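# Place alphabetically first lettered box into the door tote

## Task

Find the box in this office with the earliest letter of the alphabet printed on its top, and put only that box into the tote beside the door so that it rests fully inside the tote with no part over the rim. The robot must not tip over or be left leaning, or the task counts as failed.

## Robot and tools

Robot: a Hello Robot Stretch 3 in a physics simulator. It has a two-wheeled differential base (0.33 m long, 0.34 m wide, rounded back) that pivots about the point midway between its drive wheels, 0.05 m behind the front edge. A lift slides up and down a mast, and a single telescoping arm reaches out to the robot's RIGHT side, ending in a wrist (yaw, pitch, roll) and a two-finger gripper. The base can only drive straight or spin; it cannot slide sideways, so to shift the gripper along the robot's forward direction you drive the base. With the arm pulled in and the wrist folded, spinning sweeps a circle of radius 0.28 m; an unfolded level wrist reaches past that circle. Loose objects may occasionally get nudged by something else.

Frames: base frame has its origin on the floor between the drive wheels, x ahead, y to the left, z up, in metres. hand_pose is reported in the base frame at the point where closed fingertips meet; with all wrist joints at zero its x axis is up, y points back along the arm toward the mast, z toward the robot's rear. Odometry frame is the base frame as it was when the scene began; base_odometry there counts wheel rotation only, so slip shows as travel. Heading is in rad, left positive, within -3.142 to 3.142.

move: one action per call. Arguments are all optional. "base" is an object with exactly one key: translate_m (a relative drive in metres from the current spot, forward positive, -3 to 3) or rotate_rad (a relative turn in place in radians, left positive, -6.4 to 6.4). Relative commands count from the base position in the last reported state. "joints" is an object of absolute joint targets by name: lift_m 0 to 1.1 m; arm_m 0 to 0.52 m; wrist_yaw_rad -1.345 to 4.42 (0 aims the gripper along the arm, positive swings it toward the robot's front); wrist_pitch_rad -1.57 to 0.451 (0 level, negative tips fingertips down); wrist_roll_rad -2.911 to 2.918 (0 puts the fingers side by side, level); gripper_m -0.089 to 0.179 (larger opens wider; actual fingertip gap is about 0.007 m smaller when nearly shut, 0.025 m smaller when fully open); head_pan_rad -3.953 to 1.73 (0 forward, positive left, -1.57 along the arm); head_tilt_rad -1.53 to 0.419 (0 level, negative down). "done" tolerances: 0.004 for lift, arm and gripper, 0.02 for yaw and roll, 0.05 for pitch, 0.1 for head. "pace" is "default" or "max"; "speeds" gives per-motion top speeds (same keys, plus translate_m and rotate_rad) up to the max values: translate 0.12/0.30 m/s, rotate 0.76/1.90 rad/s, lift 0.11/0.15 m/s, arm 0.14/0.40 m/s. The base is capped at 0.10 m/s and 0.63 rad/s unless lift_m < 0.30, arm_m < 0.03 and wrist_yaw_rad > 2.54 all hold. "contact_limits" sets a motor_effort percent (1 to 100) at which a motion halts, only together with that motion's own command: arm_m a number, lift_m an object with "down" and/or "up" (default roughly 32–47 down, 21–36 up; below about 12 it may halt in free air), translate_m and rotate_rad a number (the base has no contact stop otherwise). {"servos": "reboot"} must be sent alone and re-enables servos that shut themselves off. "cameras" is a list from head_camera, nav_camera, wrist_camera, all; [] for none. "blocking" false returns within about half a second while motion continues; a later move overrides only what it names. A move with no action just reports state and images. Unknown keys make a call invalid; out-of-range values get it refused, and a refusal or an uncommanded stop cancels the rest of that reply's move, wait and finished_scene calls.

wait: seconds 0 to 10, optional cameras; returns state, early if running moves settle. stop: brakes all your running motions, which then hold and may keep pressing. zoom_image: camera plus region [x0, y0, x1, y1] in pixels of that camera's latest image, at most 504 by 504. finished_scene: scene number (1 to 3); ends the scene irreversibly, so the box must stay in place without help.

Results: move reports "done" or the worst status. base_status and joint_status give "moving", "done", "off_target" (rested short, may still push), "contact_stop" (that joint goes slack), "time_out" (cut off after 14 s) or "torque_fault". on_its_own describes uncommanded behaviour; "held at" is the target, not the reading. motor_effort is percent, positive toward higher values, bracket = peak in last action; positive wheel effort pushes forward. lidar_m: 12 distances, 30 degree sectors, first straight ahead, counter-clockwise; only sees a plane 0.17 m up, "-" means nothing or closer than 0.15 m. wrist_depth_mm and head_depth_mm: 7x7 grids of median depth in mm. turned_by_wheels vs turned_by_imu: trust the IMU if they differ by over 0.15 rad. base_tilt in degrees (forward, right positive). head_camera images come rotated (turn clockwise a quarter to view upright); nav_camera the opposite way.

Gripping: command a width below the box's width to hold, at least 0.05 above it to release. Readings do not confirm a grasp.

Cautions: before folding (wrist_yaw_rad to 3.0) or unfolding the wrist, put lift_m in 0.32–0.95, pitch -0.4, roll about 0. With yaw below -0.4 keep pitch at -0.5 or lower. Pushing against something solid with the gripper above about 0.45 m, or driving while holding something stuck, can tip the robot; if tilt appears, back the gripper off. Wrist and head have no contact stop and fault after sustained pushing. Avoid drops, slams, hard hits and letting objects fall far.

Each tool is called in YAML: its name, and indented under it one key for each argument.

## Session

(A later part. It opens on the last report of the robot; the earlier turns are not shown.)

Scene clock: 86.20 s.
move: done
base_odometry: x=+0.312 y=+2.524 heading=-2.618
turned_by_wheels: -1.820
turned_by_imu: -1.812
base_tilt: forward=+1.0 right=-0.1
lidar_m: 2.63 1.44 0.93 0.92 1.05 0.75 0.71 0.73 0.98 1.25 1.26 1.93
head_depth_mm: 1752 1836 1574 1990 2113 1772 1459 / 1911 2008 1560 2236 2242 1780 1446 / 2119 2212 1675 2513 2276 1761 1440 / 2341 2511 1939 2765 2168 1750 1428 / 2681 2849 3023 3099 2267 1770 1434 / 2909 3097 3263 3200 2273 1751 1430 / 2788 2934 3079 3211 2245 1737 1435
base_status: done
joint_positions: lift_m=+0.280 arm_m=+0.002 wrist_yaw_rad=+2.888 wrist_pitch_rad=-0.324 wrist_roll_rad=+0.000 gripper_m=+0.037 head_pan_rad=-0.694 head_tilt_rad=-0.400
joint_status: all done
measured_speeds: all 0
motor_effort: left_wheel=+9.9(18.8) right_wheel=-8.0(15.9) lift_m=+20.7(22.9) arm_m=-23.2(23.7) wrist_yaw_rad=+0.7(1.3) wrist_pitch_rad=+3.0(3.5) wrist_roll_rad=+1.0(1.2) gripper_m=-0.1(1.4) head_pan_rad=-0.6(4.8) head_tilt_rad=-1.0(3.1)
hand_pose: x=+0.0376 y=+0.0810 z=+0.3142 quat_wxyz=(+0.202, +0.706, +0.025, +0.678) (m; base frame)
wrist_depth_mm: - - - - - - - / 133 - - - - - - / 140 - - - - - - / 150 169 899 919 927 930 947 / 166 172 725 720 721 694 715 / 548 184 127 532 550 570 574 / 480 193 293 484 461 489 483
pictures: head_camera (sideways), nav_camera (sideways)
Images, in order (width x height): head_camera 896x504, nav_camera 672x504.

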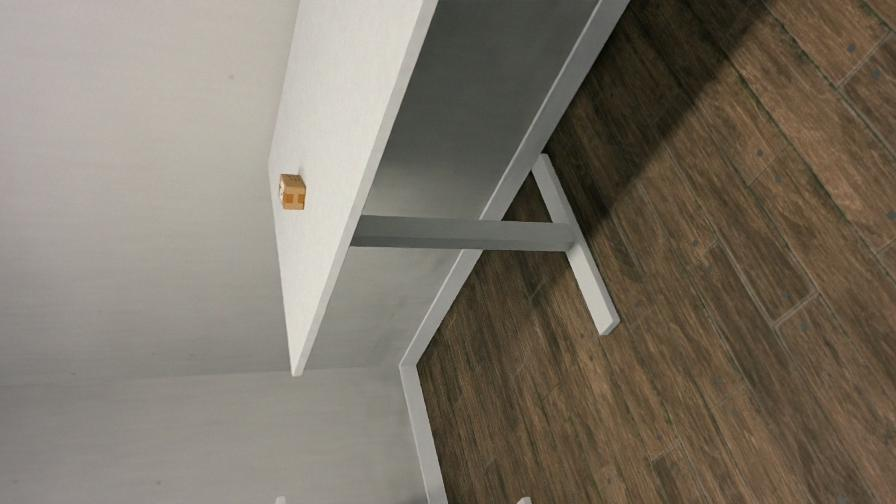

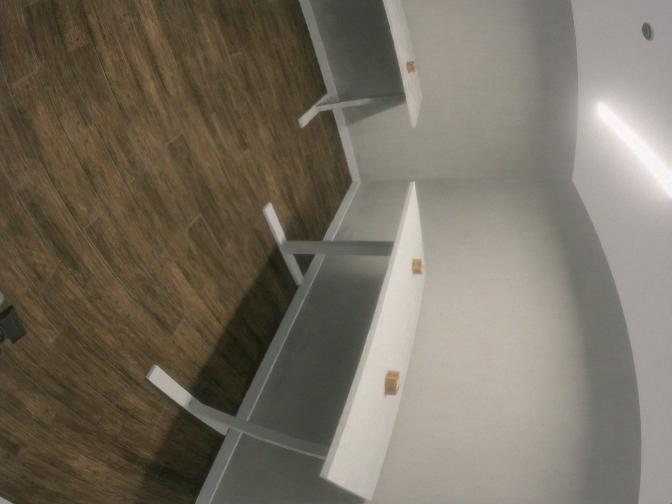

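move:
  base: {"translate_m":0.75}
  joints: {"head_pan_rad":-1.3,"head_tilt_rad":-0.4}
  pace: "max"
  cameras: ["nav_camera","head_camera"]

zoom_image:
  camera: "head_camera"
  region: [250, 0, 400, 252]

zoom_image:
  camera: "head_camera"
  region: [250, 252, 400, 504]

move:
  joints: {"head_pan_rad":-0.1,"head_tilt_rad":-0.35}
  pace: "max"
  cameras: ["nav_camera","head_camera"]

Scene clock: 94.97 s.
move: done
base_odometry: x=-0.337 y=+2.149 heading=-2.617
turned_by_wheels: +0.000
turned_by_imu: +0.000
base_tilt: forward=+1.0 right=-0.1
lidar_m: 2.30 1.61 1.00 1.29 1.41 1.53 1.45 1.49 1.28 1.65 1.42 1.95
head_depth_mm: 1367 1444 1487 1023 1791 1785 1463 / 1400 1494 1551 1020 1843 1775 1443 / 1453 1520 1550 1088 1914 1748 1446 / 1486 1582 1535 1083 1966 1773 1442 / 1526 1624 1533 1918 2033 1752 1437 / 1572 1670 1523 1490 1956 1708 1427 / 1619 1736 1508 2008 2136 1732 1442
base_status: done
joint_positions: lift_m=+0.280 arm_m=+0.002 wrist_yaw_rad=+2.888 wrist_pitch_rad=-0.324 wrist_roll_rad=+0.000 gripper_m=+0.037 head_pan_rad=-1.302 head_tilt_rad=-0.400
joint_status: all done
measured_speeds: all 0
motor_effort: left_wheel=+11.9(20.1) right_wheel=-3.0(7.2) lift_m=+29.3(30.2) arm_m=-17.1(20.6) wrist_yaw_rad=+1.1(1.3) wrist_pitch_rad=+3.0(3.5) wrist_roll_rad=+0.8(1.1) gripper_m=-0.3(1.5) head_pan_rad=+2.7(4.8) head_tilt_rad=-0.7(5.0)
hand_pose: x=+0.0376 y=+0.0810 z=+0.3142 quat_wxyz=(+0.202, +0.706, +0.025, +0.678) (m; base frame)
wrist_depth_mm: - - - - - - - / 133 - - - - - - / 141 - - - - - - / 149 165 946 926 908 917 926 / 167 173 748 719 709 707 708 / 539 182 128 540 556 586 578 / 482 193 293 480 466 483 476
pictures: head_camera (sideways), nav_camera (sideways)
Images, in order (width x height): head_camera 896x504, nav_camera 672x504.

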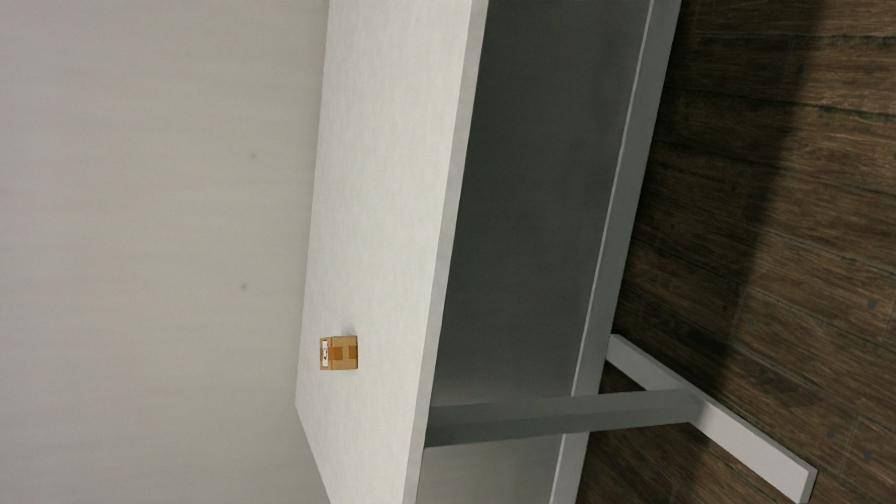

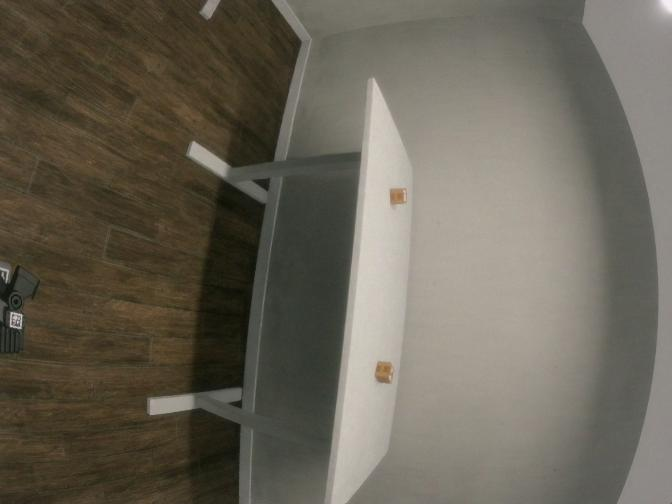

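Scaled by 2.000 from the camera's 896x504 image, which has a finer 1280x720 frame.

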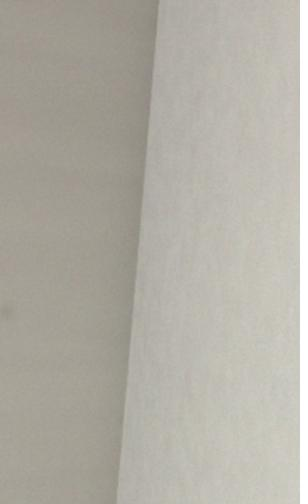

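Scaled by 2.000 from the camera's 896x504 image, which has a finer 1280x720 frame.

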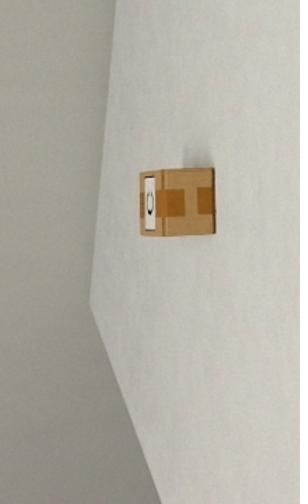

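Scene clock: 95.93 s.
move: done
base_odometry: x=-0.337 y=+2.149 heading=-2.617
turned_by_wheels: +0.000
turned_by_imu: +0.000
base_tilt: forward=+1.0 right=-0.1
lidar_m: 2.30 1.61 0.99 1.30 1.41 1.53 1.45 1.49 1.28 1.65 1.41 1.94
head_depth_mm: 2040 2128 2262 2439 2461 1875 1505 / 2019 2164 2208 2421 2257 1867 1498 / 2017 2130 2210 2427 2469 1872 1487 / 1980 2124 2165 2420 2449 1851 1493 / 1987 2125 2154 2397 2434 1860 1505 / 1975 2103 2113 2368 2444 1846 1483 / 1976 2087 2093 2385 2322 1843 1483
base_status: not commanded
joint_positions: lift_m=+0.280 arm_m=+0.002 wrist_yaw_rad=+2.888 wrist_pitch_rad=-0.324 wrist_roll_rad=+0.000 gripper_m=+0.037 head_pan_rad=-0.071 head_tilt_rad=-0.354
joint_status: all done
measured_speeds: all 0
motor_effort: left_wheel=+11.7(12.0) right_wheel=-3.3(3.7) lift_m=+27.8(29.4) arm_m=-16.6(17.6) wrist_yaw_rad=+0.5(1.1) wrist_pitch_rad=+3.0(3.4) wrist_roll_rad=+0.8(1.1) gripper_m=-1.1(1.1) head_pan_rad=-0.8(3.5) head_tilt_rad=+3.4(5.8)
hand_pose: x=+0.0376 y=+0.0810 z=+0.3142 quat_wxyz=(+0.202, +0.706, +0.025, +0.678) (m; base frame)
wrist_depth_mm: - - - - - - - / 133 - - - - - - / 141 - - - - - - / 150 165 931 921 944 937 890 / 167 172 729 710 708 710 706 / 548 183 128 527 551 571 573 / 479 193 295 477 475 484 478
pictures: head_camera (sideways), nav_camera (sideways)
Images, in order (width x height): head_camera 896x504, nav_camera 672x504.

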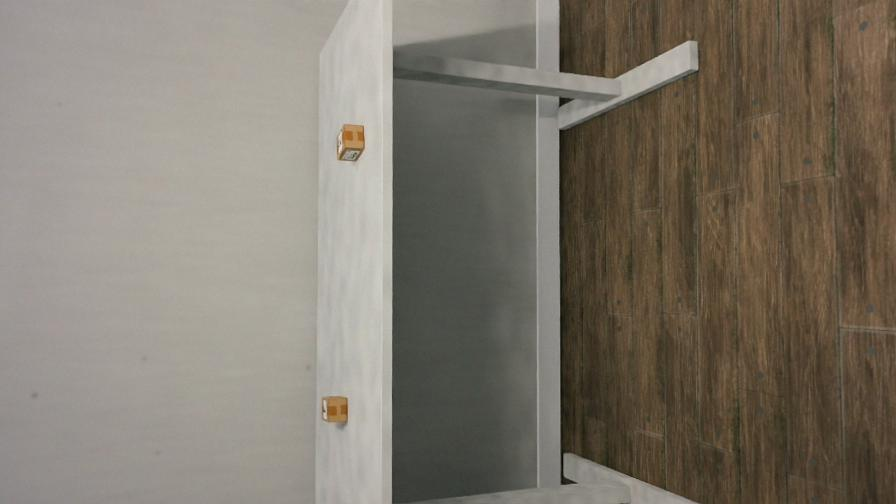

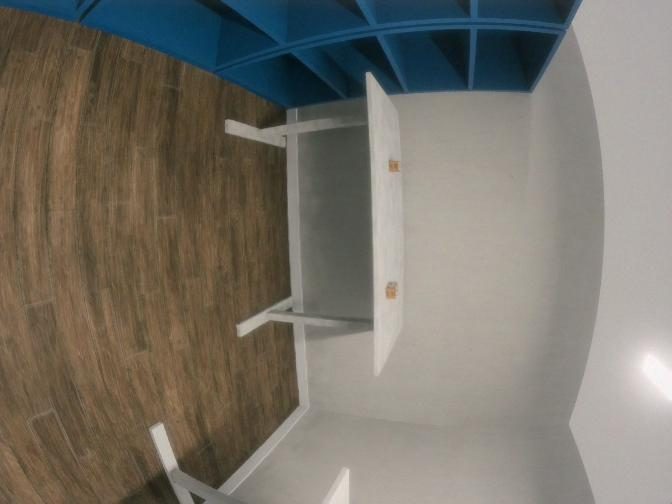

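zoom_image:
  camera: "head_camera"
  region: [325, 115, 375, 170]

zoom_image:
  camera: "head_camera"
  region: [310, 385, 360, 435]

move:
  joints: {"head_pan_rad":-1.1,"head_tilt_rad":-0.4}
  pace: "max"
  cameras: ["head_camera"]

zoom_image:
  camera: "head_camera"
  region: [310, 180, 370, 270]

move:
  joints: {"head_pan_rad":-1.95,"head_tilt_rad":-0.4}
  pace: "max"
  cameras: ["head_camera"]

Scaled by 9.164 from the camera's 896x504 image, which has a finer 1280x720 frame.

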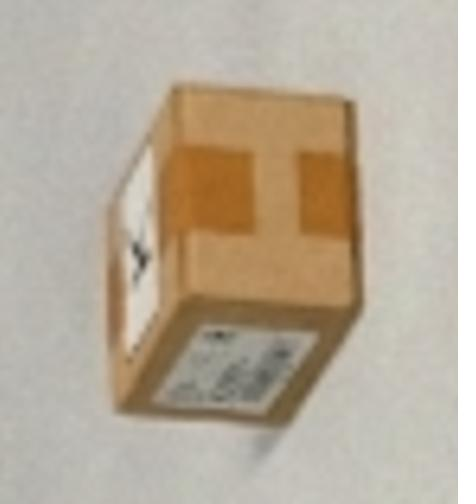

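Scaled by 10.080 from the camera's 896x504 image, which has a finer 1280x720 frame.

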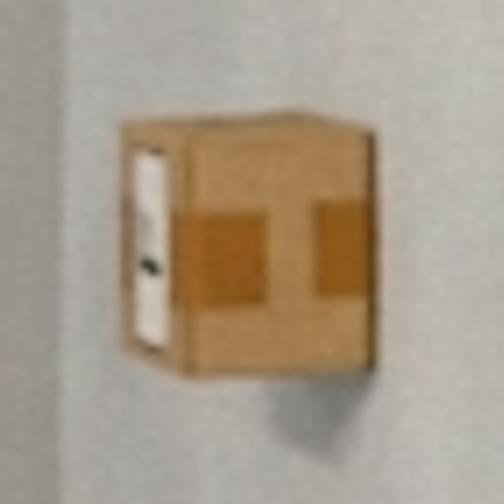

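Scene clock: 100.87 s.
move: done
base_odometry: x=-0.337 y=+2.149 heading=-2.617
turned_by_wheels: +0.000
turned_by_imu: +0.001
base_tilt: forward=+0.9 right=-0.2
lidar_m: 2.30 1.61 1.00 1.29 1.41 1.52 1.46 1.49 1.28 1.65 1.42 1.95
head_depth_mm: 1400 1473 1511 970 1791 1791 1460 / 1460 1541 1592 1038 1892 1797 1457 / 1523 1613 1594 1109 2006 1784 1445 / 1598 1696 1570 1923 2064 1761 1438 / 1659 1785 1564 1514 2121 1712 1456 / 1752 1902 1990 2220 2273 1763 1441 / 1865 2009 2110 2372 2255 1770 1439
base_status: not commanded
joint_positions: lift_m=+0.280 arm_m=+0.002 wrist_yaw_rad=+2.888 wrist_pitch_rad=-0.324 wrist_roll_rad=+0.000 gripper_m=+0.037 head_pan_rad=-1.124 head_tilt_rad=-0.395
joint_status: all done
measured_speeds: all 0
motor_effort: left_wheel=+11.9(12.0) right_wheel=-3.0(3.6) lift_m=+24.2(25.2) arm_m=-13.0(14.1) wrist_yaw_rad=+0.6(1.2) wrist_pitch_rad=+3.2(3.4) wrist_roll_rad=+0.8(1.0) gripper_m=+0.0(1.1) head_pan_rad=-0.7(4.8) head_tilt_rad=-2.1(3.8)
hand_pose: x=+0.0376 y=+0.0810 z=+0.3142 quat_wxyz=(+0.202, +0.706, +0.025, +0.678) (m; base frame)
wrist_depth_mm: - - - - - - - / 133 - - - - - - / 140 - - - - - - / 149 164 927 919 914 919 926 / 167 172 749 706 701 705 708 / 544 183 128 534 557 576 577 / 478 193 293 481 462 482 481
pictures: head_camera (sideways)
Images, in order (width x height): head_camera 896x504.

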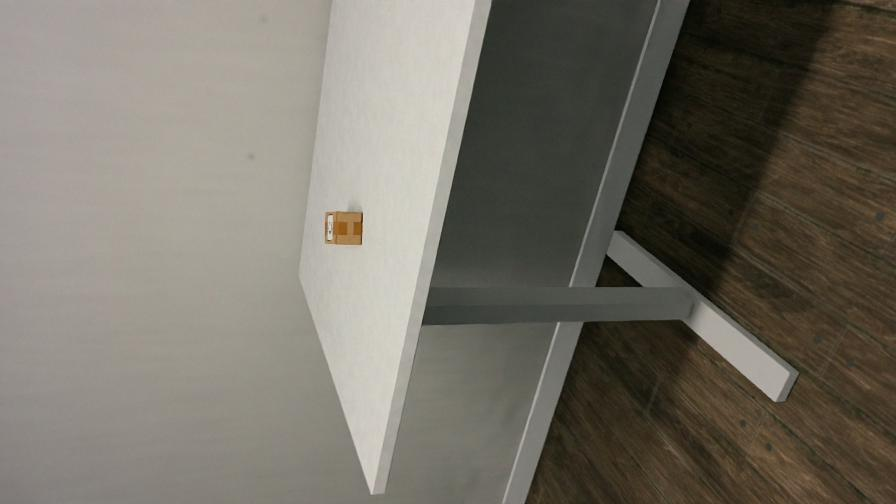

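Scaled by 5.600 from the camera's 896x504 image, which has a finer 1280x720 frame.

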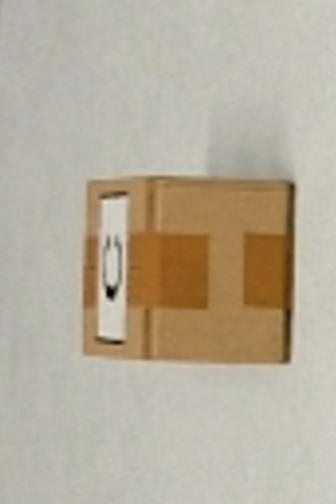

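Scene clock: 101.73 s.
move: done
base_odometry: x=-0.337 y=+2.149 heading=-2.617
turned_by_wheels: +0.000
turned_by_imu: +0.000
base_tilt: forward=+1.0 right=+0.0
lidar_m: 2.30 1.61 1.00 1.30 1.41 1.52 1.45 1.49 1.28 1.65 1.42 1.95
head_depth_mm: 1732 1861 2020 2167 2196 1807 1467 / 1641 1781 1931 2086 2206 1790 1442 / 1600 1700 1799 1989 2132 1773 1450 / 1527 1635 1571 1361 1549 1672 1440 / 1479 1583 1538 1084 1970 1762 1434 / 1425 1525 1530 1076 1886 1773 1443 / 1374 1468 1503 1000 1801 1750 1434
base_status: not commanded
joint_positions: lift_m=+0.280 arm_m=+0.002 wrist_yaw_rad=+2.888 wrist_pitch_rad=-0.324 wrist_roll_rad=+0.000 gripper_m=+0.037 head_pan_rad=-1.982 head_tilt_rad=-0.398
joint_status: all done
measured_speeds: all 0
motor_effort: left_wheel=+11.9(11.9) right_wheel=-3.1(3.7) lift_m=+23.1(24.3) arm_m=-12.4(13.6) wrist_yaw_rad=+0.9(1.1) wrist_pitch_rad=+2.9(3.4) wrist_roll_rad=+0.9(1.2) gripper_m=+0.0(0.9) head_pan_rad=+1.1(5.3) head_tilt_rad=-1.6(4.7)
hand_pose: x=+0.0376 y=+0.0810 z=+0.3142 quat_wxyz=(+0.202, +0.706, +0.025, +0.678) (m; base frame)
wrist_depth_mm: - - - - - - - / 133 - - - - - - / 140 - - - - - - / 149 165 914 906 934 915 946 / 168 171 742 697 702 708 717 / 549 182 127 533 557 576 584 / 476 194 292 480 469 482 481
pictures: head_camera (sideways)
Images, in order (width x height): head_camera 896x504.

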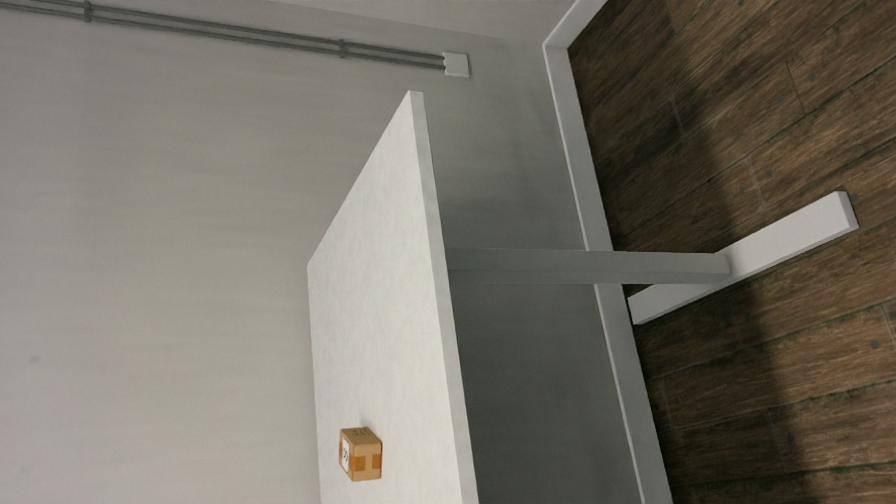

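zoom_image:
  camera: "head_camera"
  region: [330, 415, 390, 490]

Scaled by 6.720 from the camera's 896x504 image, which has a finer 1280x720 frame.

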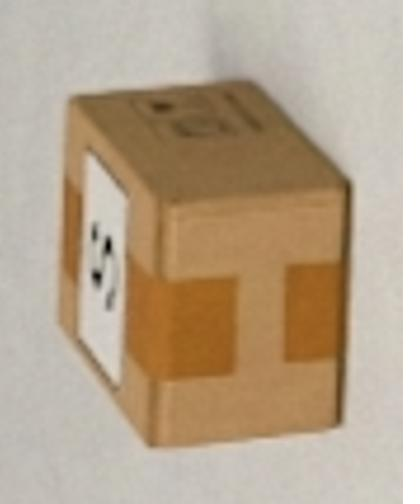

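move:
  base: {"translate_m":0.8}
  joints: {"head_pan_rad":0.0,"head_tilt_rad":-0.45}
  pace: "max"
  cameras: ["nav_camera","head_camera"]

Scene clock: 111.70 s.
move: done
base_odometry: x=-1.029 y=+1.748 heading=-2.617
turned_by_wheels: +0.000
turned_by_imu: +0.001
base_tilt: forward=+0.9 right=-0.1
lidar_m: 1.51 1.20 1.09 1.40 1.09 1.57 2.24 1.72 1.70 1.18 1.66 1.21
head_depth_mm: 1279 1369 1422 899 1775 1687 1388 / 1278 1359 1411 897 1791 1682 1387 / 1282 1363 1431 893 1798 1671 1385 / 1282 1385 1410 888 1781 1681 1381 / 1279 1382 1395 886 1802 1686 1385 / 1291 1389 1391 882 1818 1655 1376 / 1287 1387 1375 877 1820 1662 1377
base_status: done
joint_positions: lift_m=+0.280 arm_m=+0.002 wrist_yaw_rad=+2.888 wrist_pitch_rad=-0.324 wrist_roll_rad=+0.000 gripper_m=+0.037 head_pan_rad=+0.003 head_tilt_rad=-0.452
joint_status: all done
measured_speeds: all 0
motor_effort: left_wheel=+9.2(16.8) right_wheel=-1.7(11.2) lift_m=+26.6(30.4) arm_m=-6.7(10.2) wrist_yaw_rad=+1.1(1.4) wrist_pitch_rad=+3.0(3.5) wrist_roll_rad=+0.8(1.2) gripper_m=-0.3(1.3) head_pan_rad=-3.2(4.8) head_tilt_rad=+0.1(5.3)
hand_pose: x=+0.0376 y=+0.0810 z=+0.3142 quat_wxyz=(+0.202, +0.706, +0.025, +0.678) (m; base frame)
wrist_depth_mm: - - - - - - - / 133 - - - - - - / 140 - - - - - - / 149 165 899 921 929 910 941 / 166 172 740 712 702 721 711 / 553 183 127 530 551 570 576 / 477 193 294 488 467 484 478
pictures: head_camera (sideways), nav_camera (sideways)
Images, in order (width x height): head_camera 896x504, nav_camera 672x504.

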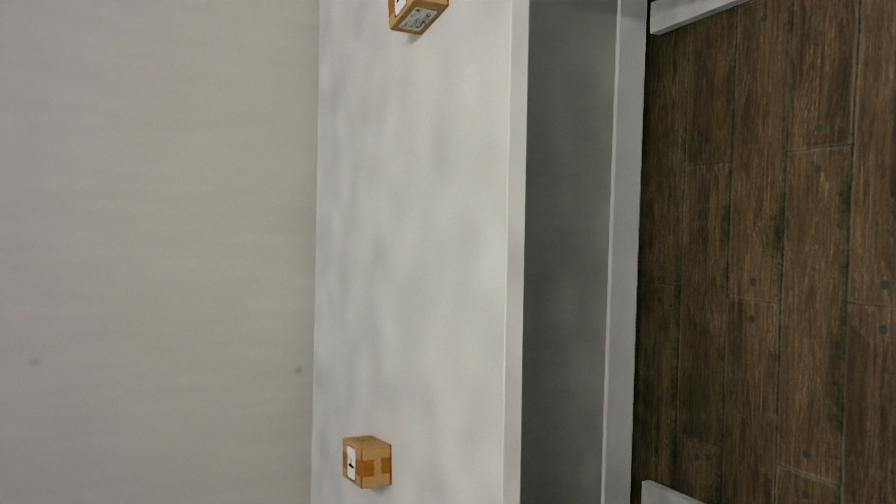

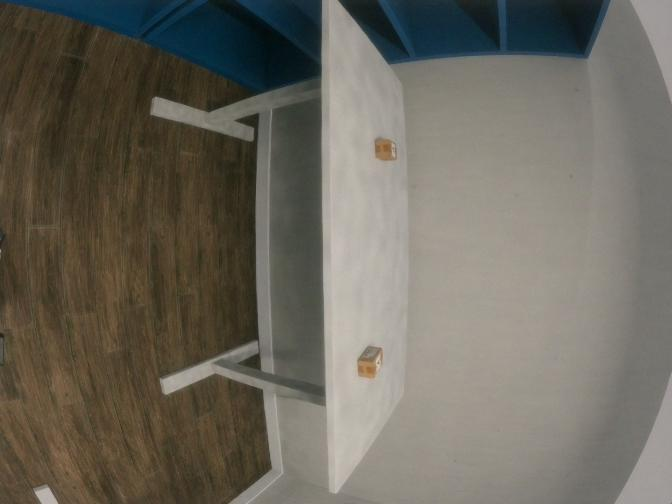

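zoom_image:
  camera: "head_camera"
  region: [330, 425, 400, 495]

move:
  joints: {"head_pan_rad":-0.5}
  pace: "max"
  cameras: ["head_camera"]

zoom_image:
  camera: "head_camera"
  region: [340, 180, 460, 300]

move:
  joints: {"head_pan_rad":-2.0}
  pace: "max"
  cameras: ["head_camera"]

Scaled by 7.200 from the camera's 896x504 image, which has a finer 1280x720 frame.

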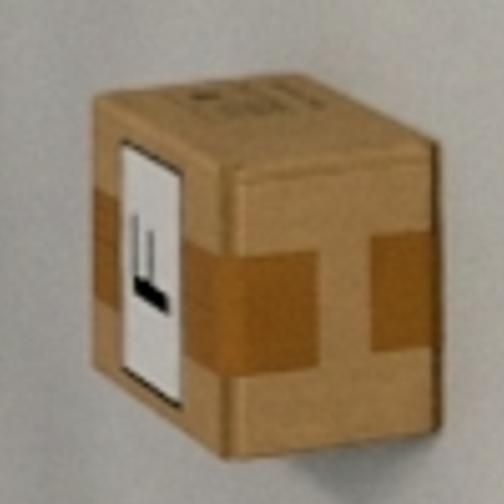

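Scene clock: 115.77 s.
move: done
base_odometry: x=-1.029 y=+1.748 heading=-2.617
turned_by_wheels: +0.000
turned_by_imu: +0.001
base_tilt: forward=+1.0 right=+0.0
lidar_m: 1.51 1.21 1.08 1.40 1.09 1.57 2.25 1.72 1.70 1.18 1.67 1.20
head_depth_mm: 1704 1859 2026 2183 2126 1687 1384 / 1609 1747 1908 2095 2126 1661 1389 / 1521 1654 1743 1060 2086 1672 1377 / 1459 1566 1401 991 1492 1586 1382 / 1388 1484 1396 929 1902 1652 1387 / 1325 1412 1404 880 1820 1665 1370 / 1267 1355 1395 878 1692 1657 1370
base_status: not commanded
joint_positions: lift_m=+0.280 arm_m=+0.002 wrist_yaw_rad=+2.888 wrist_pitch_rad=-0.324 wrist_roll_rad=+0.000 gripper_m=+0.037 head_pan_rad=-0.513 head_tilt_rad=-0.452
joint_status: all done
measured_speeds: all 0
motor_effort: left_wheel=+9.3(9.5) right_wheel=-1.4(1.7) lift_m=+20.6(20.8) arm_m=-3.3(4.6) wrist_yaw_rad=+0.5(1.4) wrist_pitch_rad=+3.0(3.4) wrist_roll_rad=+0.9(1.1) gripper_m=-0.3(0.9) head_pan_rad=-2.1(4.6) head_tilt_rad=+2.3(3.3)
hand_pose: x=+0.0376 y=+0.0810 z=+0.3142 quat_wxyz=(+0.202, +0.706, +0.025, +0.678) (m; base frame)
wrist_depth_mm: - - - - - - - / 133 - - - - - - / 141 - - - - - - / 150 164 914 943 926 902 911 / 166 172 751 710 694 716 708 / 549 183 128 532 555 572 573 / 474 194 294 479 473 485 486
pictures: head_camera (sideways)
Images, in order (width x height): head_camera 896x504.

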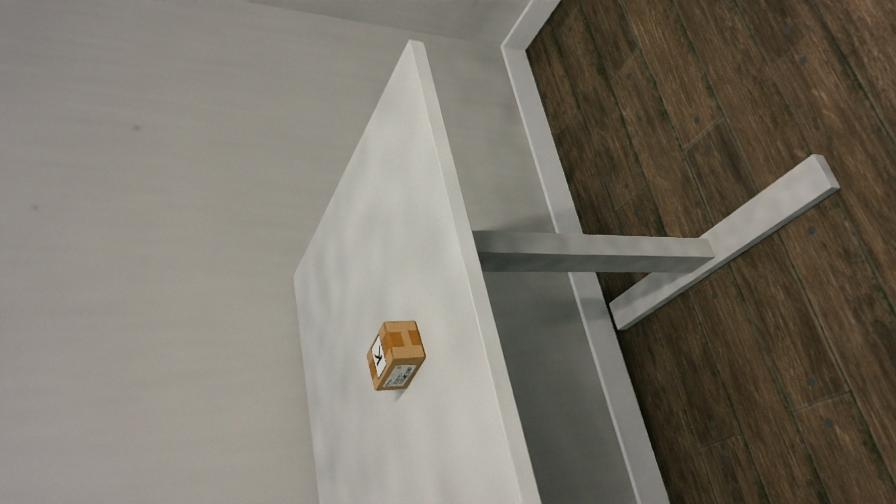

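Scaled by 4.200 from the camera's 896x504 image, which has a finer 1280x720 frame.

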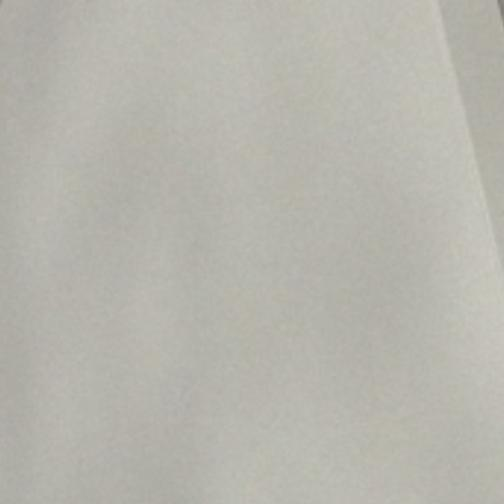

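Scene clock: 116.80 s.
move: done
base_odometry: x=-1.029 y=+1.748 heading=-2.617
turned_by_wheels: +0.000
turned_by_imu: +0.000
base_tilt: forward=+0.9 right=-0.1
lidar_m: 1.51 1.20 1.09 1.40 1.09 1.57 2.25 1.72 1.70 1.18 1.67 1.21
head_depth_mm: 1755 1923 1393 2236 1957 1678 1395 / 1690 1832 1270 2226 2173 1699 1392 / 1613 1739 1264 2087 2137 1680 1400 / 1534 1666 1257 1970 2046 1666 1372 / 1477 1583 1252 1853 1983 1682 1378 / 1409 1521 1144 1768 1933 1660 1389 / 1357 1454 1153 1678 1832 1608 1340
base_status: not commanded
joint_positions: lift_m=+0.280 arm_m=+0.002 wrist_yaw_rad=+2.888 wrist_pitch_rad=-0.324 wrist_roll_rad=+0.000 gripper_m=+0.037 head_pan_rad=-2.042 head_tilt_rad=-0.451
joint_status: all done
measured_speeds: all 0
motor_effort: left_wheel=+9.2(9.4) right_wheel=-0.9(1.7) lift_m=+20.7(21.0) arm_m=-3.1(3.6) wrist_yaw_rad=+0.9(1.1) wrist_pitch_rad=+3.1(3.4) wrist_roll_rad=+0.8(1.1) gripper_m=-0.4(0.9) head_pan_rad=+1.4(4.1) head_tilt_rad=+2.3(3.8)
hand_pose: x=+0.0376 y=+0.0810 z=+0.3142 quat_wxyz=(+0.202, +0.706, +0.025, +0.678) (m; base frame)
wrist_depth_mm: - - - - - - - / 133 - - - - - - / 140 - - - - - - / 150 164 914 930 944 892 927 / 166 171 737 716 716 710 705 / 538 183 128 530 542 580 574 / 482 193 296 481 475 479 486
pictures: head_camera (sideways)
Images, in order (width x height): head_camera 896x504.

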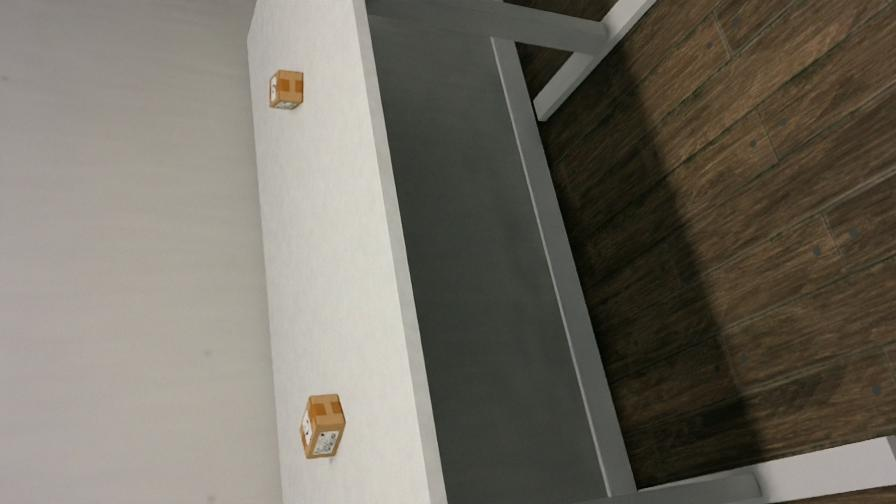

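zoom_image:
  camera: "head_camera"
  region: [285, 385, 365, 470]

zoom_image:
  camera: "head_camera"
  region: [260, 60, 320, 120]

Scaled by 5.929 from the camera's 896x504 image, which has a finer 1280x720 frame.

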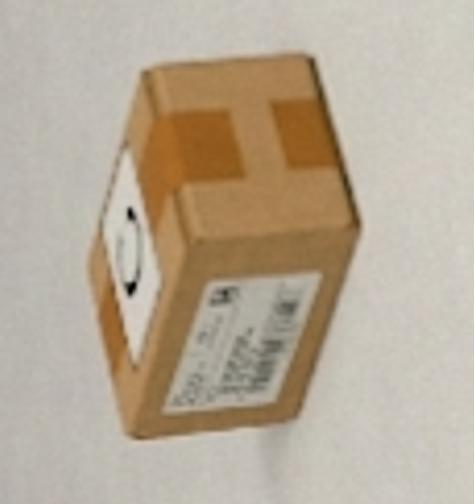

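Scaled by 8.400 from the camera's 896x504 image, which has a finer 1280x720 frame.

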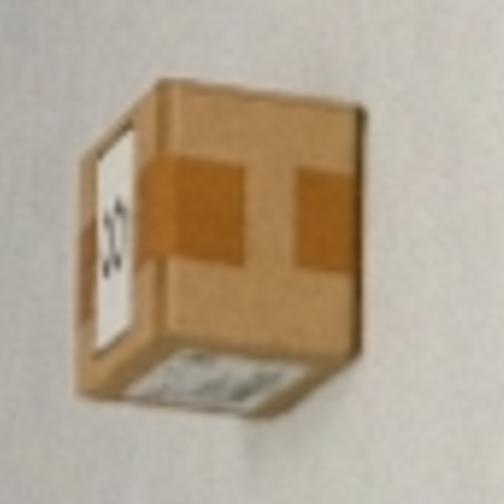

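move:
  base: {"translate_m":-0.26}
  joints: {"head_pan_rad":-1.6,"head_tilt_rad":-0.35}
  pace: "max"
  cameras: ["head_camera"]

zoom_image:
  camera: "head_camera"
  region: [310, 210, 390, 290]

Scene clock: 128.87 s.
move: done
base_odometry: x=-0.804 y=+1.878 heading=-2.617
turned_by_wheels: +0.000
turned_by_imu: +0.001
base_tilt: forward=+1.0 right=-0.1
lidar_m: 1.77 1.43 1.22 0.94 1.43 1.37 1.99 2.04 1.54 1.20 1.67 1.44
head_depth_mm: 1401 1489 1573 1040 1814 1892 1522 / 1399 1487 1569 1023 1832 1904 1507 / 1422 1487 1569 1018 1851 1865 1503 / 1394 1487 1555 1016 1829 1892 1496 / 1401 1490 1558 1010 1817 1813 1489 / 1414 1482 1549 1073 1787 1748 1489 / 1400 1489 1604 1070 1824 1841 1501
base_status: done
joint_positions: lift_m=+0.280 arm_m=+0.002 wrist_yaw_rad=+2.888 wrist_pitch_rad=-0.324 wrist_roll_rad=+0.000 gripper_m=+0.037 head_pan_rad=-1.592 head_tilt_rad=-0.349
joint_status: all done
measured_speeds: all 0
motor_effort: left_wheel=-0.3(10.1) right_wheel=-2.9(15.7) lift_m=+27.4(27.4) arm_m=+1.7(2.4) wrist_yaw_rad=+0.6(1.3) wrist_pitch_rad=+3.0(3.5) wrist_roll_rad=+0.7(1.2) gripper_m=-0.1(1.4) head_pan_rad=-2.7(4.8) head_tilt_rad=+2.9(4.9)
hand_pose: x=+0.0376 y=+0.0810 z=+0.3142 quat_wxyz=(+0.202, +0.706, +0.025, +0.678) (m; base frame)
wrist_depth_mm: - 806 - - - - - / 133 - - - - - - / 140 885 - - - - - / 150 165 932 924 935 935 924 / 167 172 745 712 725 708 713 / 543 182 128 530 549 576 568 / 477 193 296 484 469 480 484
pictures: head_camera (sideways)
Images, in order (width x height): head_camera 896x504.

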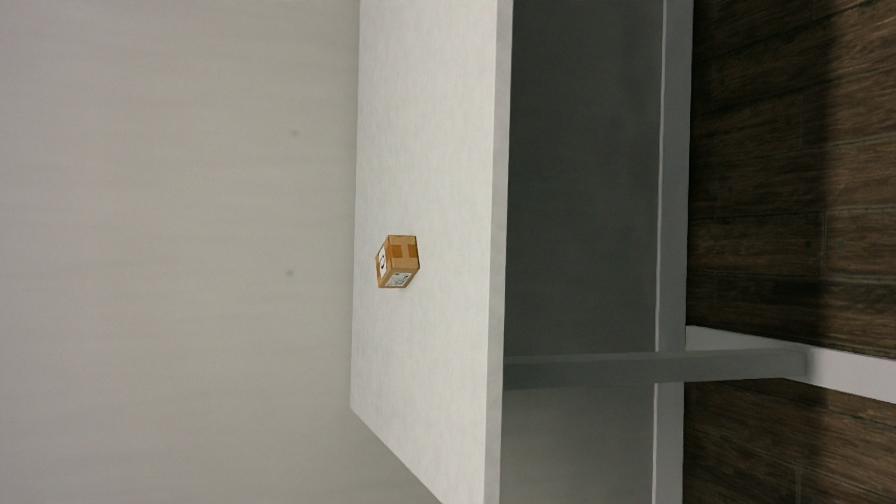

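Scaled by 6.300 from the camera's 896x504 image, which has a finer 1280x720 frame.

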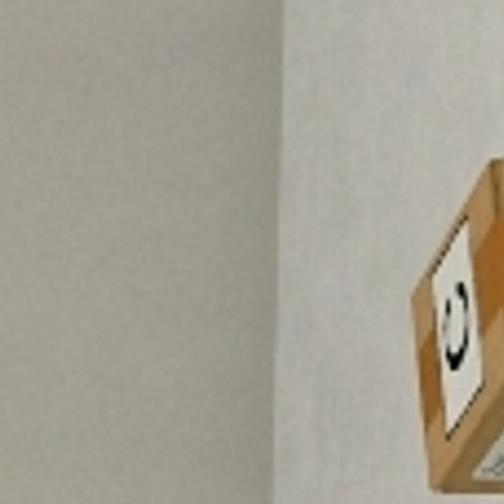

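zoom_image:
  camera: "head_camera"
  region: [370, 230, 430, 294]

Scaled by 7.875 from the camera's 896x504 image, which has a finer 1280x720 frame.

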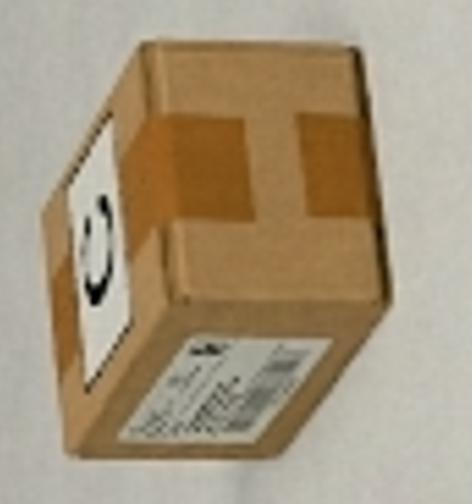

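move:
  base: {"rotate_rad":-1.57}
  pace: "max"

move:
  base: {"translate_m":0.41}
  joints: {"head_pan_rad":0.0,"head_tilt_rad":-0.5}
  pace: "max"
  cameras: ["head_camera"]

zoom_image:
  camera: "head_camera"
  region: [310, 200, 430, 320]

Scene clock: 138.73 s.
move: done
base_odometry: x=-0.804 y=+1.878 heading=+2.097
turned_by_wheels: -1.570
turned_by_imu: -1.562
base_tilt: forward=+1.0 right=-0.2
lidar_m: 1.20 1.68 1.44 1.77 1.82 1.22 0.94 1.44 1.37 1.98 2.05 1.54
head_depth_mm: 1714 1793 1935 2056 2201 1895 1520 / 1708 1808 1936 2075 2226 1879 1518 / 1712 1813 1933 2090 2189 1883 1501 / 1730 1812 1944 2085 2202 1884 1516 / 1722 1810 1932 2079 2223 1854 1488 / 1721 1840 1935 2083 2211 1862 1500 / 1725 1821 1960 2078 2248 1860 1490
base_status: done
joint_positions: lift_m=+0.280 arm_m=+0.002 wrist_yaw_rad=+2.888 wrist_pitch_rad=-0.324 wrist_roll_rad=+0.000 gripper_m=+0.037 head_pan_rad=-1.600 head_tilt_rad=-0.349
joint_status: not commanded
measured_speeds: all 0
motor_effort: left_wheel=+9.8(18.8) right_wheel=-8.9(15.8) lift_m=+26.3(30.6) arm_m=-11.0(11.0) wrist_yaw_rad=+0.6(1.2) wrist_pitch_rad=+3.2(3.5) wrist_roll_rad=+0.8(1.2) gripper_m=-0.8(1.6) head_pan_rad=-3.1(4.4) head_tilt_rad=-0.2(1.9)
hand_pose: x=+0.0376 y=+0.0810 z=+0.3142 quat_wxyz=(+0.202, +0.706, +0.025, +0.678) (m; base frame)
wrist_depth_mm: - - - - - - - / 133 - - - - - - / 140 - - - - - - / 150 169 923 939 921 942 939 / 166 172 740 706 710 718 705 / 549 181 128 533 551 568 575 / 476 193 295 485 468 488 481
pictures: none

Scene clock: 141.40 s.
move: done
base_odometry: x=-1.010 y=+2.233 heading=+2.097
turned_by_wheels: +0.000
turned_by_imu: +0.001
base_tilt: forward=+1.0 right=-0.2
lidar_m: 0.88 0.81 1.70 1.34 1.65 1.56 1.35 1.66 2.07 1.98 1.25 1.28
head_depth_mm: 1007 1095 1083 719 539 1577 1352 / 1014 1102 1074 717 537 1595 1338 / 1024 1108 1068 715 539 1594 1345 / 1027 1107 1062 710 536 1591 1342 / 1036 1121 1060 713 554 1560 1298 / 1041 1126 1049 708 553 1118 1265 / 1046 1136 1191 705 553 1595 1333
base_status: done
joint_positions: lift_m=+0.280 arm_m=+0.002 wrist_yaw_rad=+2.888 wrist_pitch_rad=-0.324 wrist_roll_rad=+0.000 gripper_m=+0.037 head_pan_rad=+0.008 head_tilt_rad=-0.500
joint_status: all done
measured_speeds: all 0
motor_effort: left_wheel=+5.4(15.7) right_wheel=+3.0(15.4) lift_m=+21.6(26.7) arm_m=-22.6(23.8) wrist_yaw_rad=+0.7(1.2) wrist_pitch_rad=+3.1(3.5) wrist_roll_rad=+1.1(1.2) gripper_m=-0.2(1.3) head_pan_rad=-5.0(5.3) head_tilt_rad=-2.4(4.1)
hand_pose: x=+0.0376 y=+0.0810 z=+0.3142 quat_wxyz=(+0.202, +0.706, +0.025, +0.678) (m; base frame)
wrist_depth_mm: - - - - - - - / 133 - - - - - - / 141 - - - - - - / 150 169 923 926 932 949 927 / 166 172 740 715 713 702 704 / 553 183 128 536 558 580 - / 477 193 294 478 463 487 476
pictures: head_camera (sideways)
Images, in order (width x height): head_camera 896x504.

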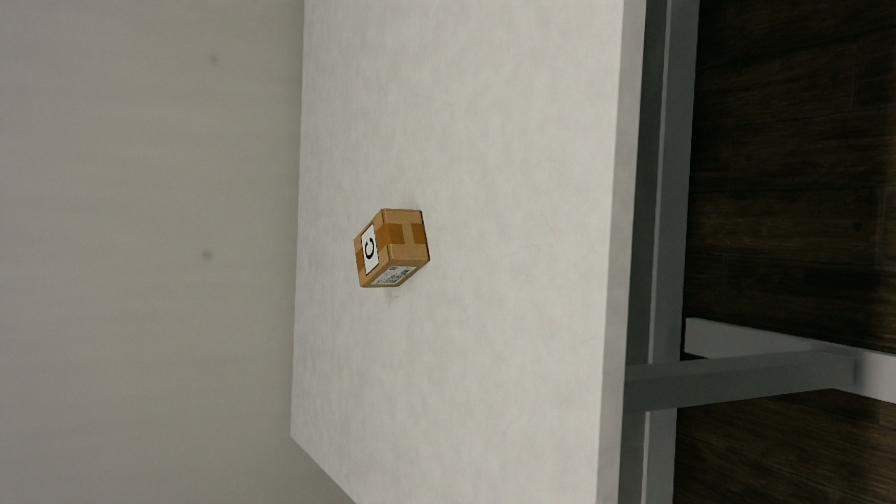

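Scaled by 4.200 from the camera's 896x504 image, which has a finer 1280x720 frame.

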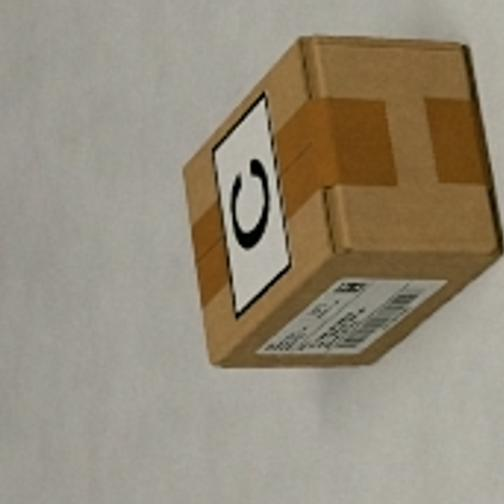

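move:
  base: {"rotate_rad":1.5}
  joints: {"lift_m":0.95,"wrist_pitch_rad":-0.4,"head_pan_rad":-1.6,"head_tilt_rad":-0.5}
  pace: "max"
  cameras: ["head_camera"]

Scene clock: 163.60 s.
move: done
base_odometry: x=-1.010 y=+2.233 heading=-2.687
turned_by_wheels: +1.500
turned_by_imu: +1.496
base_tilt: forward=+1.0 right=-0.1
lidar_m: 1.34 1.65 1.56 1.35 1.67 2.13 1.98 1.25 1.27 1.23 0.81 1.58
head_depth_mm: 1056 1140 1079 722 560 - - / 1048 1136 1074 719 559 1628 - / 1045 1131 1074 714 559 1636 - / 1036 1121 1064 715 556 1614 - / 1027 1120 1060 710 554 1618 - / 1024 1110 1062 708 552 1555 - / 1021 1100 1050 707 552 1094 1288
base_status: done
joint_positions: lift_m=+0.950 arm_m=+0.002 wrist_yaw_rad=+2.888 wrist_pitch_rad=-0.416 wrist_roll_rad=+0.000 gripper_m=+0.037 head_pan_rad=-1.601 head_tilt_rad=-0.500
joint_status: all done
measured_speeds: all 0
motor_effort: left_wheel=-7.0(14.5) right_wheel=+7.5(16.5) lift_m=+29.4(32.3) arm_m=-21.0(23.7) wrist_yaw_rad=+1.0(1.6) wrist_pitch_rad=+2.7(6.0) wrist_roll_rad=+0.7(1.2) gripper_m=+0.0(1.6) head_pan_rad=+3.0(4.7) head_tilt_rad=-1.9(4.5)
hand_pose: x=+0.0350 y=+0.0708 z=+0.9632 quat_wxyz=(+0.232, +0.704, +0.058, +0.668) (m; base frame)
wrist_depth_mm: - - - - - - - / 135 - - - - - - / 145 174 - - - - - / 162 177 - - - - - / - 181 - - - - - / - 197 128 - - - - / - - - - - - -
pictures: head_camera (sideways)
Images, in order (width x height): head_camera 896x504.

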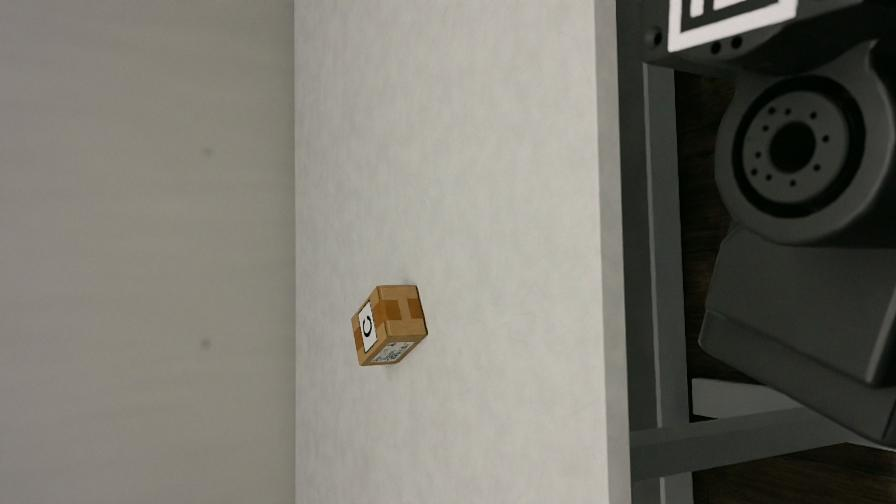

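move:
  base: {"translate_m":-0.02}
  joints: {"wrist_yaw_rad":0.45}

move:
  joints: {"arm_m":0.3,"lift_m":0.97,"wrist_pitch_rad":-0.3,"gripper_m":0.179}
  cameras: ["head_camera","wrist_camera"]

Scene clock: 176.60 s.
move: done
base_odometry: x=-0.992 y=+2.242 heading=-2.687
turned_by_wheels: +0.000
turned_by_imu: +0.001
base_tilt: forward=+1.0 right=-0.2
lidar_m: 1.36 1.66 1.57 1.34 1.66 2.10 1.96 1.24 1.24 1.23 0.82 1.58
head_depth_mm: 1059 1146 1078 718 561 - - / 1046 1147 1078 721 557 1646 - / 1042 1129 1071 717 557 1629 - / 1038 1125 1063 716 556 - - / 1029 1114 1062 710 555 - - / 1025 1107 1056 711 552 1212 1277 / 1014 1095 1048 706 553 1106 1262
base_status: done
joint_positions: lift_m=+0.950 arm_m=+0.002 wrist_yaw_rad=+0.453 wrist_pitch_rad=-0.416 wrist_roll_rad=+0.000 gripper_m=+0.037 head_pan_rad=-1.600 head_tilt_rad=-0.500
joint_status: all done
measured_speeds: all 0
motor_effort: left_wheel=-7.2(10.8) right_wheel=-0.6(5.6) lift_m=+29.0(29.5) arm_m=-16.4(18.4) wrist_yaw_rad=-2.5(5.3) wrist_pitch_rad=+2.6(3.0) wrist_roll_rad=+0.9(1.0) gripper_m=-0.9(1.3) head_pan_rad=+2.7(4.0) head_tilt_rad=-0.7(2.4)
hand_pose: x=+0.0769 y=-0.3488 z=+0.9632 quat_wxyz=(+0.707, +0.298, -0.641, +0.013) (m; base frame)
wrist_depth_mm: - - - - - - - / - - - - 454 - - / - 339 338 341 344 347 346 / - - 284 263 256 257 258 / - - - 253 233 219 205 / - - 127 791 - - - / - - - - - - -
pictures: none

Scene clock: 180.00 s.
move: done
base_odometry: x=-0.992 y=+2.242 heading=-2.687
turned_by_wheels: +0.000
turned_by_imu: +0.001
base_tilt: forward=+0.9 right=-0.1
lidar_m: 1.36 1.67 1.57 1.34 1.66 2.11 1.96 1.24 1.24 1.22 0.82 1.58
head_depth_mm: 1058 1142 339 628 561 1607 1346 / 1048 1142 390 417 560 1602 1342 / 1044 1131 398 422 556 1616 1343 / 1037 1124 492 492 555 1600 1351 / 1029 1121 1057 677 554 1589 1337 / 1024 1105 1050 677 554 1580 1302 / 1013 1104 1042 706 551 1098 1271
base_status: not commanded
joint_positions: lift_m=+0.970 arm_m=+0.300 wrist_yaw_rad=+0.453 wrist_pitch_rad=-0.321 wrist_roll_rad=+0.000 gripper_m=+0.179 head_pan_rad=-1.600 head_tilt_rad=-0.500
joint_status: all done
measured_speeds: all 0
motor_effort: left_wheel=-7.2(7.6) right_wheel=-0.4(1.1) lift_m=+20.5(32.0) arm_m=+22.7(26.5) wrist_yaw_rad=-2.1(2.8) wrist_pitch_rad=+3.8(7.5) wrist_roll_rad=+1.0(1.0) gripper_m=+0.2(94.8) head_pan_rad=+2.6(4.1) head_tilt_rad=-0.5(1.8)
hand_pose: x=+0.0816 y=-0.6568 z=+1.0050 quat_wxyz=(+0.706, +0.267, -0.654, +0.047) (m; base frame)
wrist_depth_mm: - - - - - - - / - - - - - - - / - - - - - - - / 359 362 364 256 367 367 369 / 276 286 278 236 281 294 279 / 125 140 223 226 224 217 123 / 175 187 188 188 189 183 109
pictures: head_camera (sideways), wrist_camera
Images, in order (width x height): head_camera 896x504, wrist_camera 644x364.

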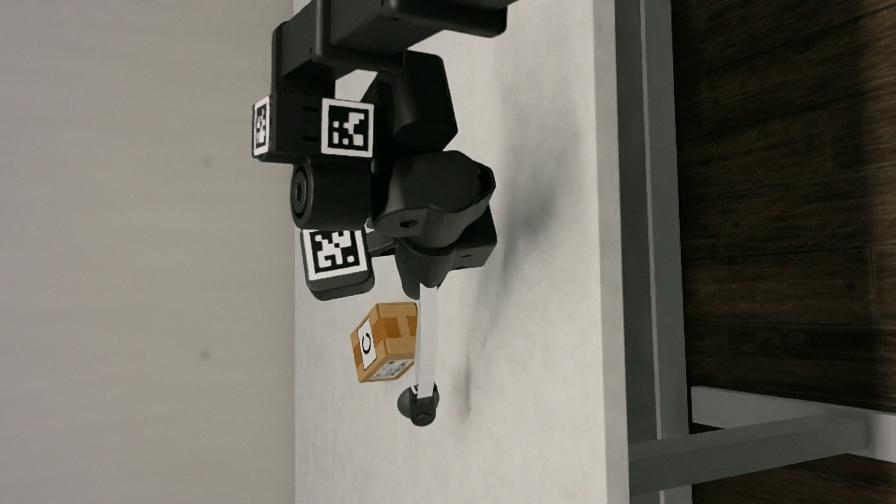

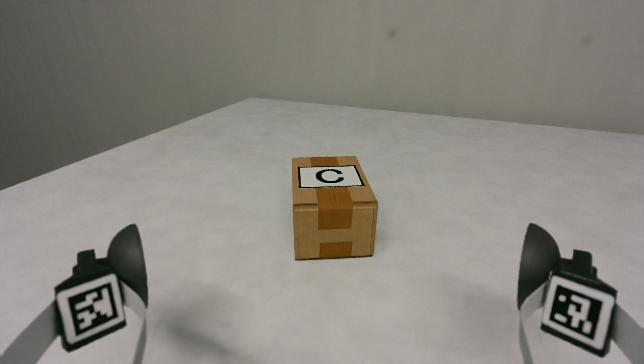

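move:
  base: {"translate_m":0.058}
  joints: {"arm_m":0.415,"lift_m":0.94}
  speeds: {"translate_m":0.05,"arm_m":0.1,"lift_m":0.04}
  cameras: ["wrist_camera"]

Scene clock: 186.80 s.
move: done
base_odometry: x=-1.044 y=+2.216 heading=-2.687
turned_by_wheels: +0.000
turned_by_imu: +0.001
base_tilt: forward=+0.9 right=-0.2
lidar_m: 1.30 1.63 1.55 1.35 1.70 2.17 2.02 1.28 1.31 1.22 0.79 1.58
head_depth_mm: 1053 1145 476 317 541 1613 1358 / 1045 1134 514 684 558 1607 1348 / 1039 1121 514 626 557 1606 1346 / 1035 1126 613 625 556 1601 1339 / 1027 1112 1064 702 553 1589 1339 / 1012 1105 1050 709 535 1436 1244 / 1015 1094 1046 705 531 1550 1325
base_status: done
joint_positions: lift_m=+0.940 arm_m=+0.415 wrist_yaw_rad=+0.453 wrist_pitch_rad=-0.321 wrist_roll_rad=+0.000 gripper_m=+0.179 head_pan_rad=-1.600 head_tilt_rad=-0.500
joint_status: all done
measured_speeds: all 0
motor_effort: left_wheel=+6.8(9.7) right_wheel=+4.9(11.7) lift_m=+20.7(23.1) arm_m=+23.0(26.2) wrist_yaw_rad=-2.1(2.4) wrist_pitch_rad=+3.6(4.0) wrist_roll_rad=+0.8(1.1) gripper_m=+0.0(1.0) head_pan_rad=+2.5(3.8) head_tilt_rad=+0.1(1.4)
hand_pose: x=+0.0816 y=-0.7719 z=+0.9751 quat_wxyz=(+0.706, +0.267, -0.654, +0.047) (m; base frame)
wrist_depth_mm: - - - - - - - / - - - - - - - / - 400 398 371 399 404 409 / 298 297 299 302 300 302 304 / 226 226 227 144 218 241 229 / 125 139 176 116 121 171 123 / 144 148 154 102 104 155 107
pictures: wrist_camera
Images, in order (width x height): wrist_camera 644x364.

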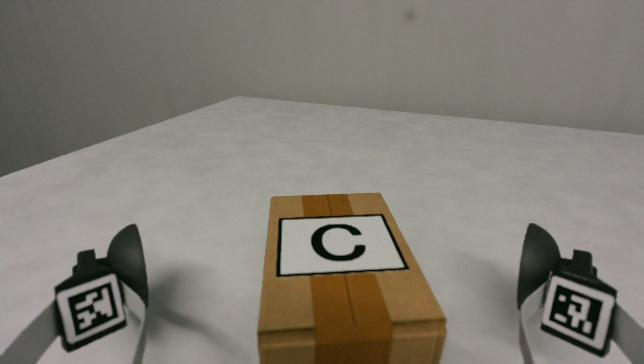

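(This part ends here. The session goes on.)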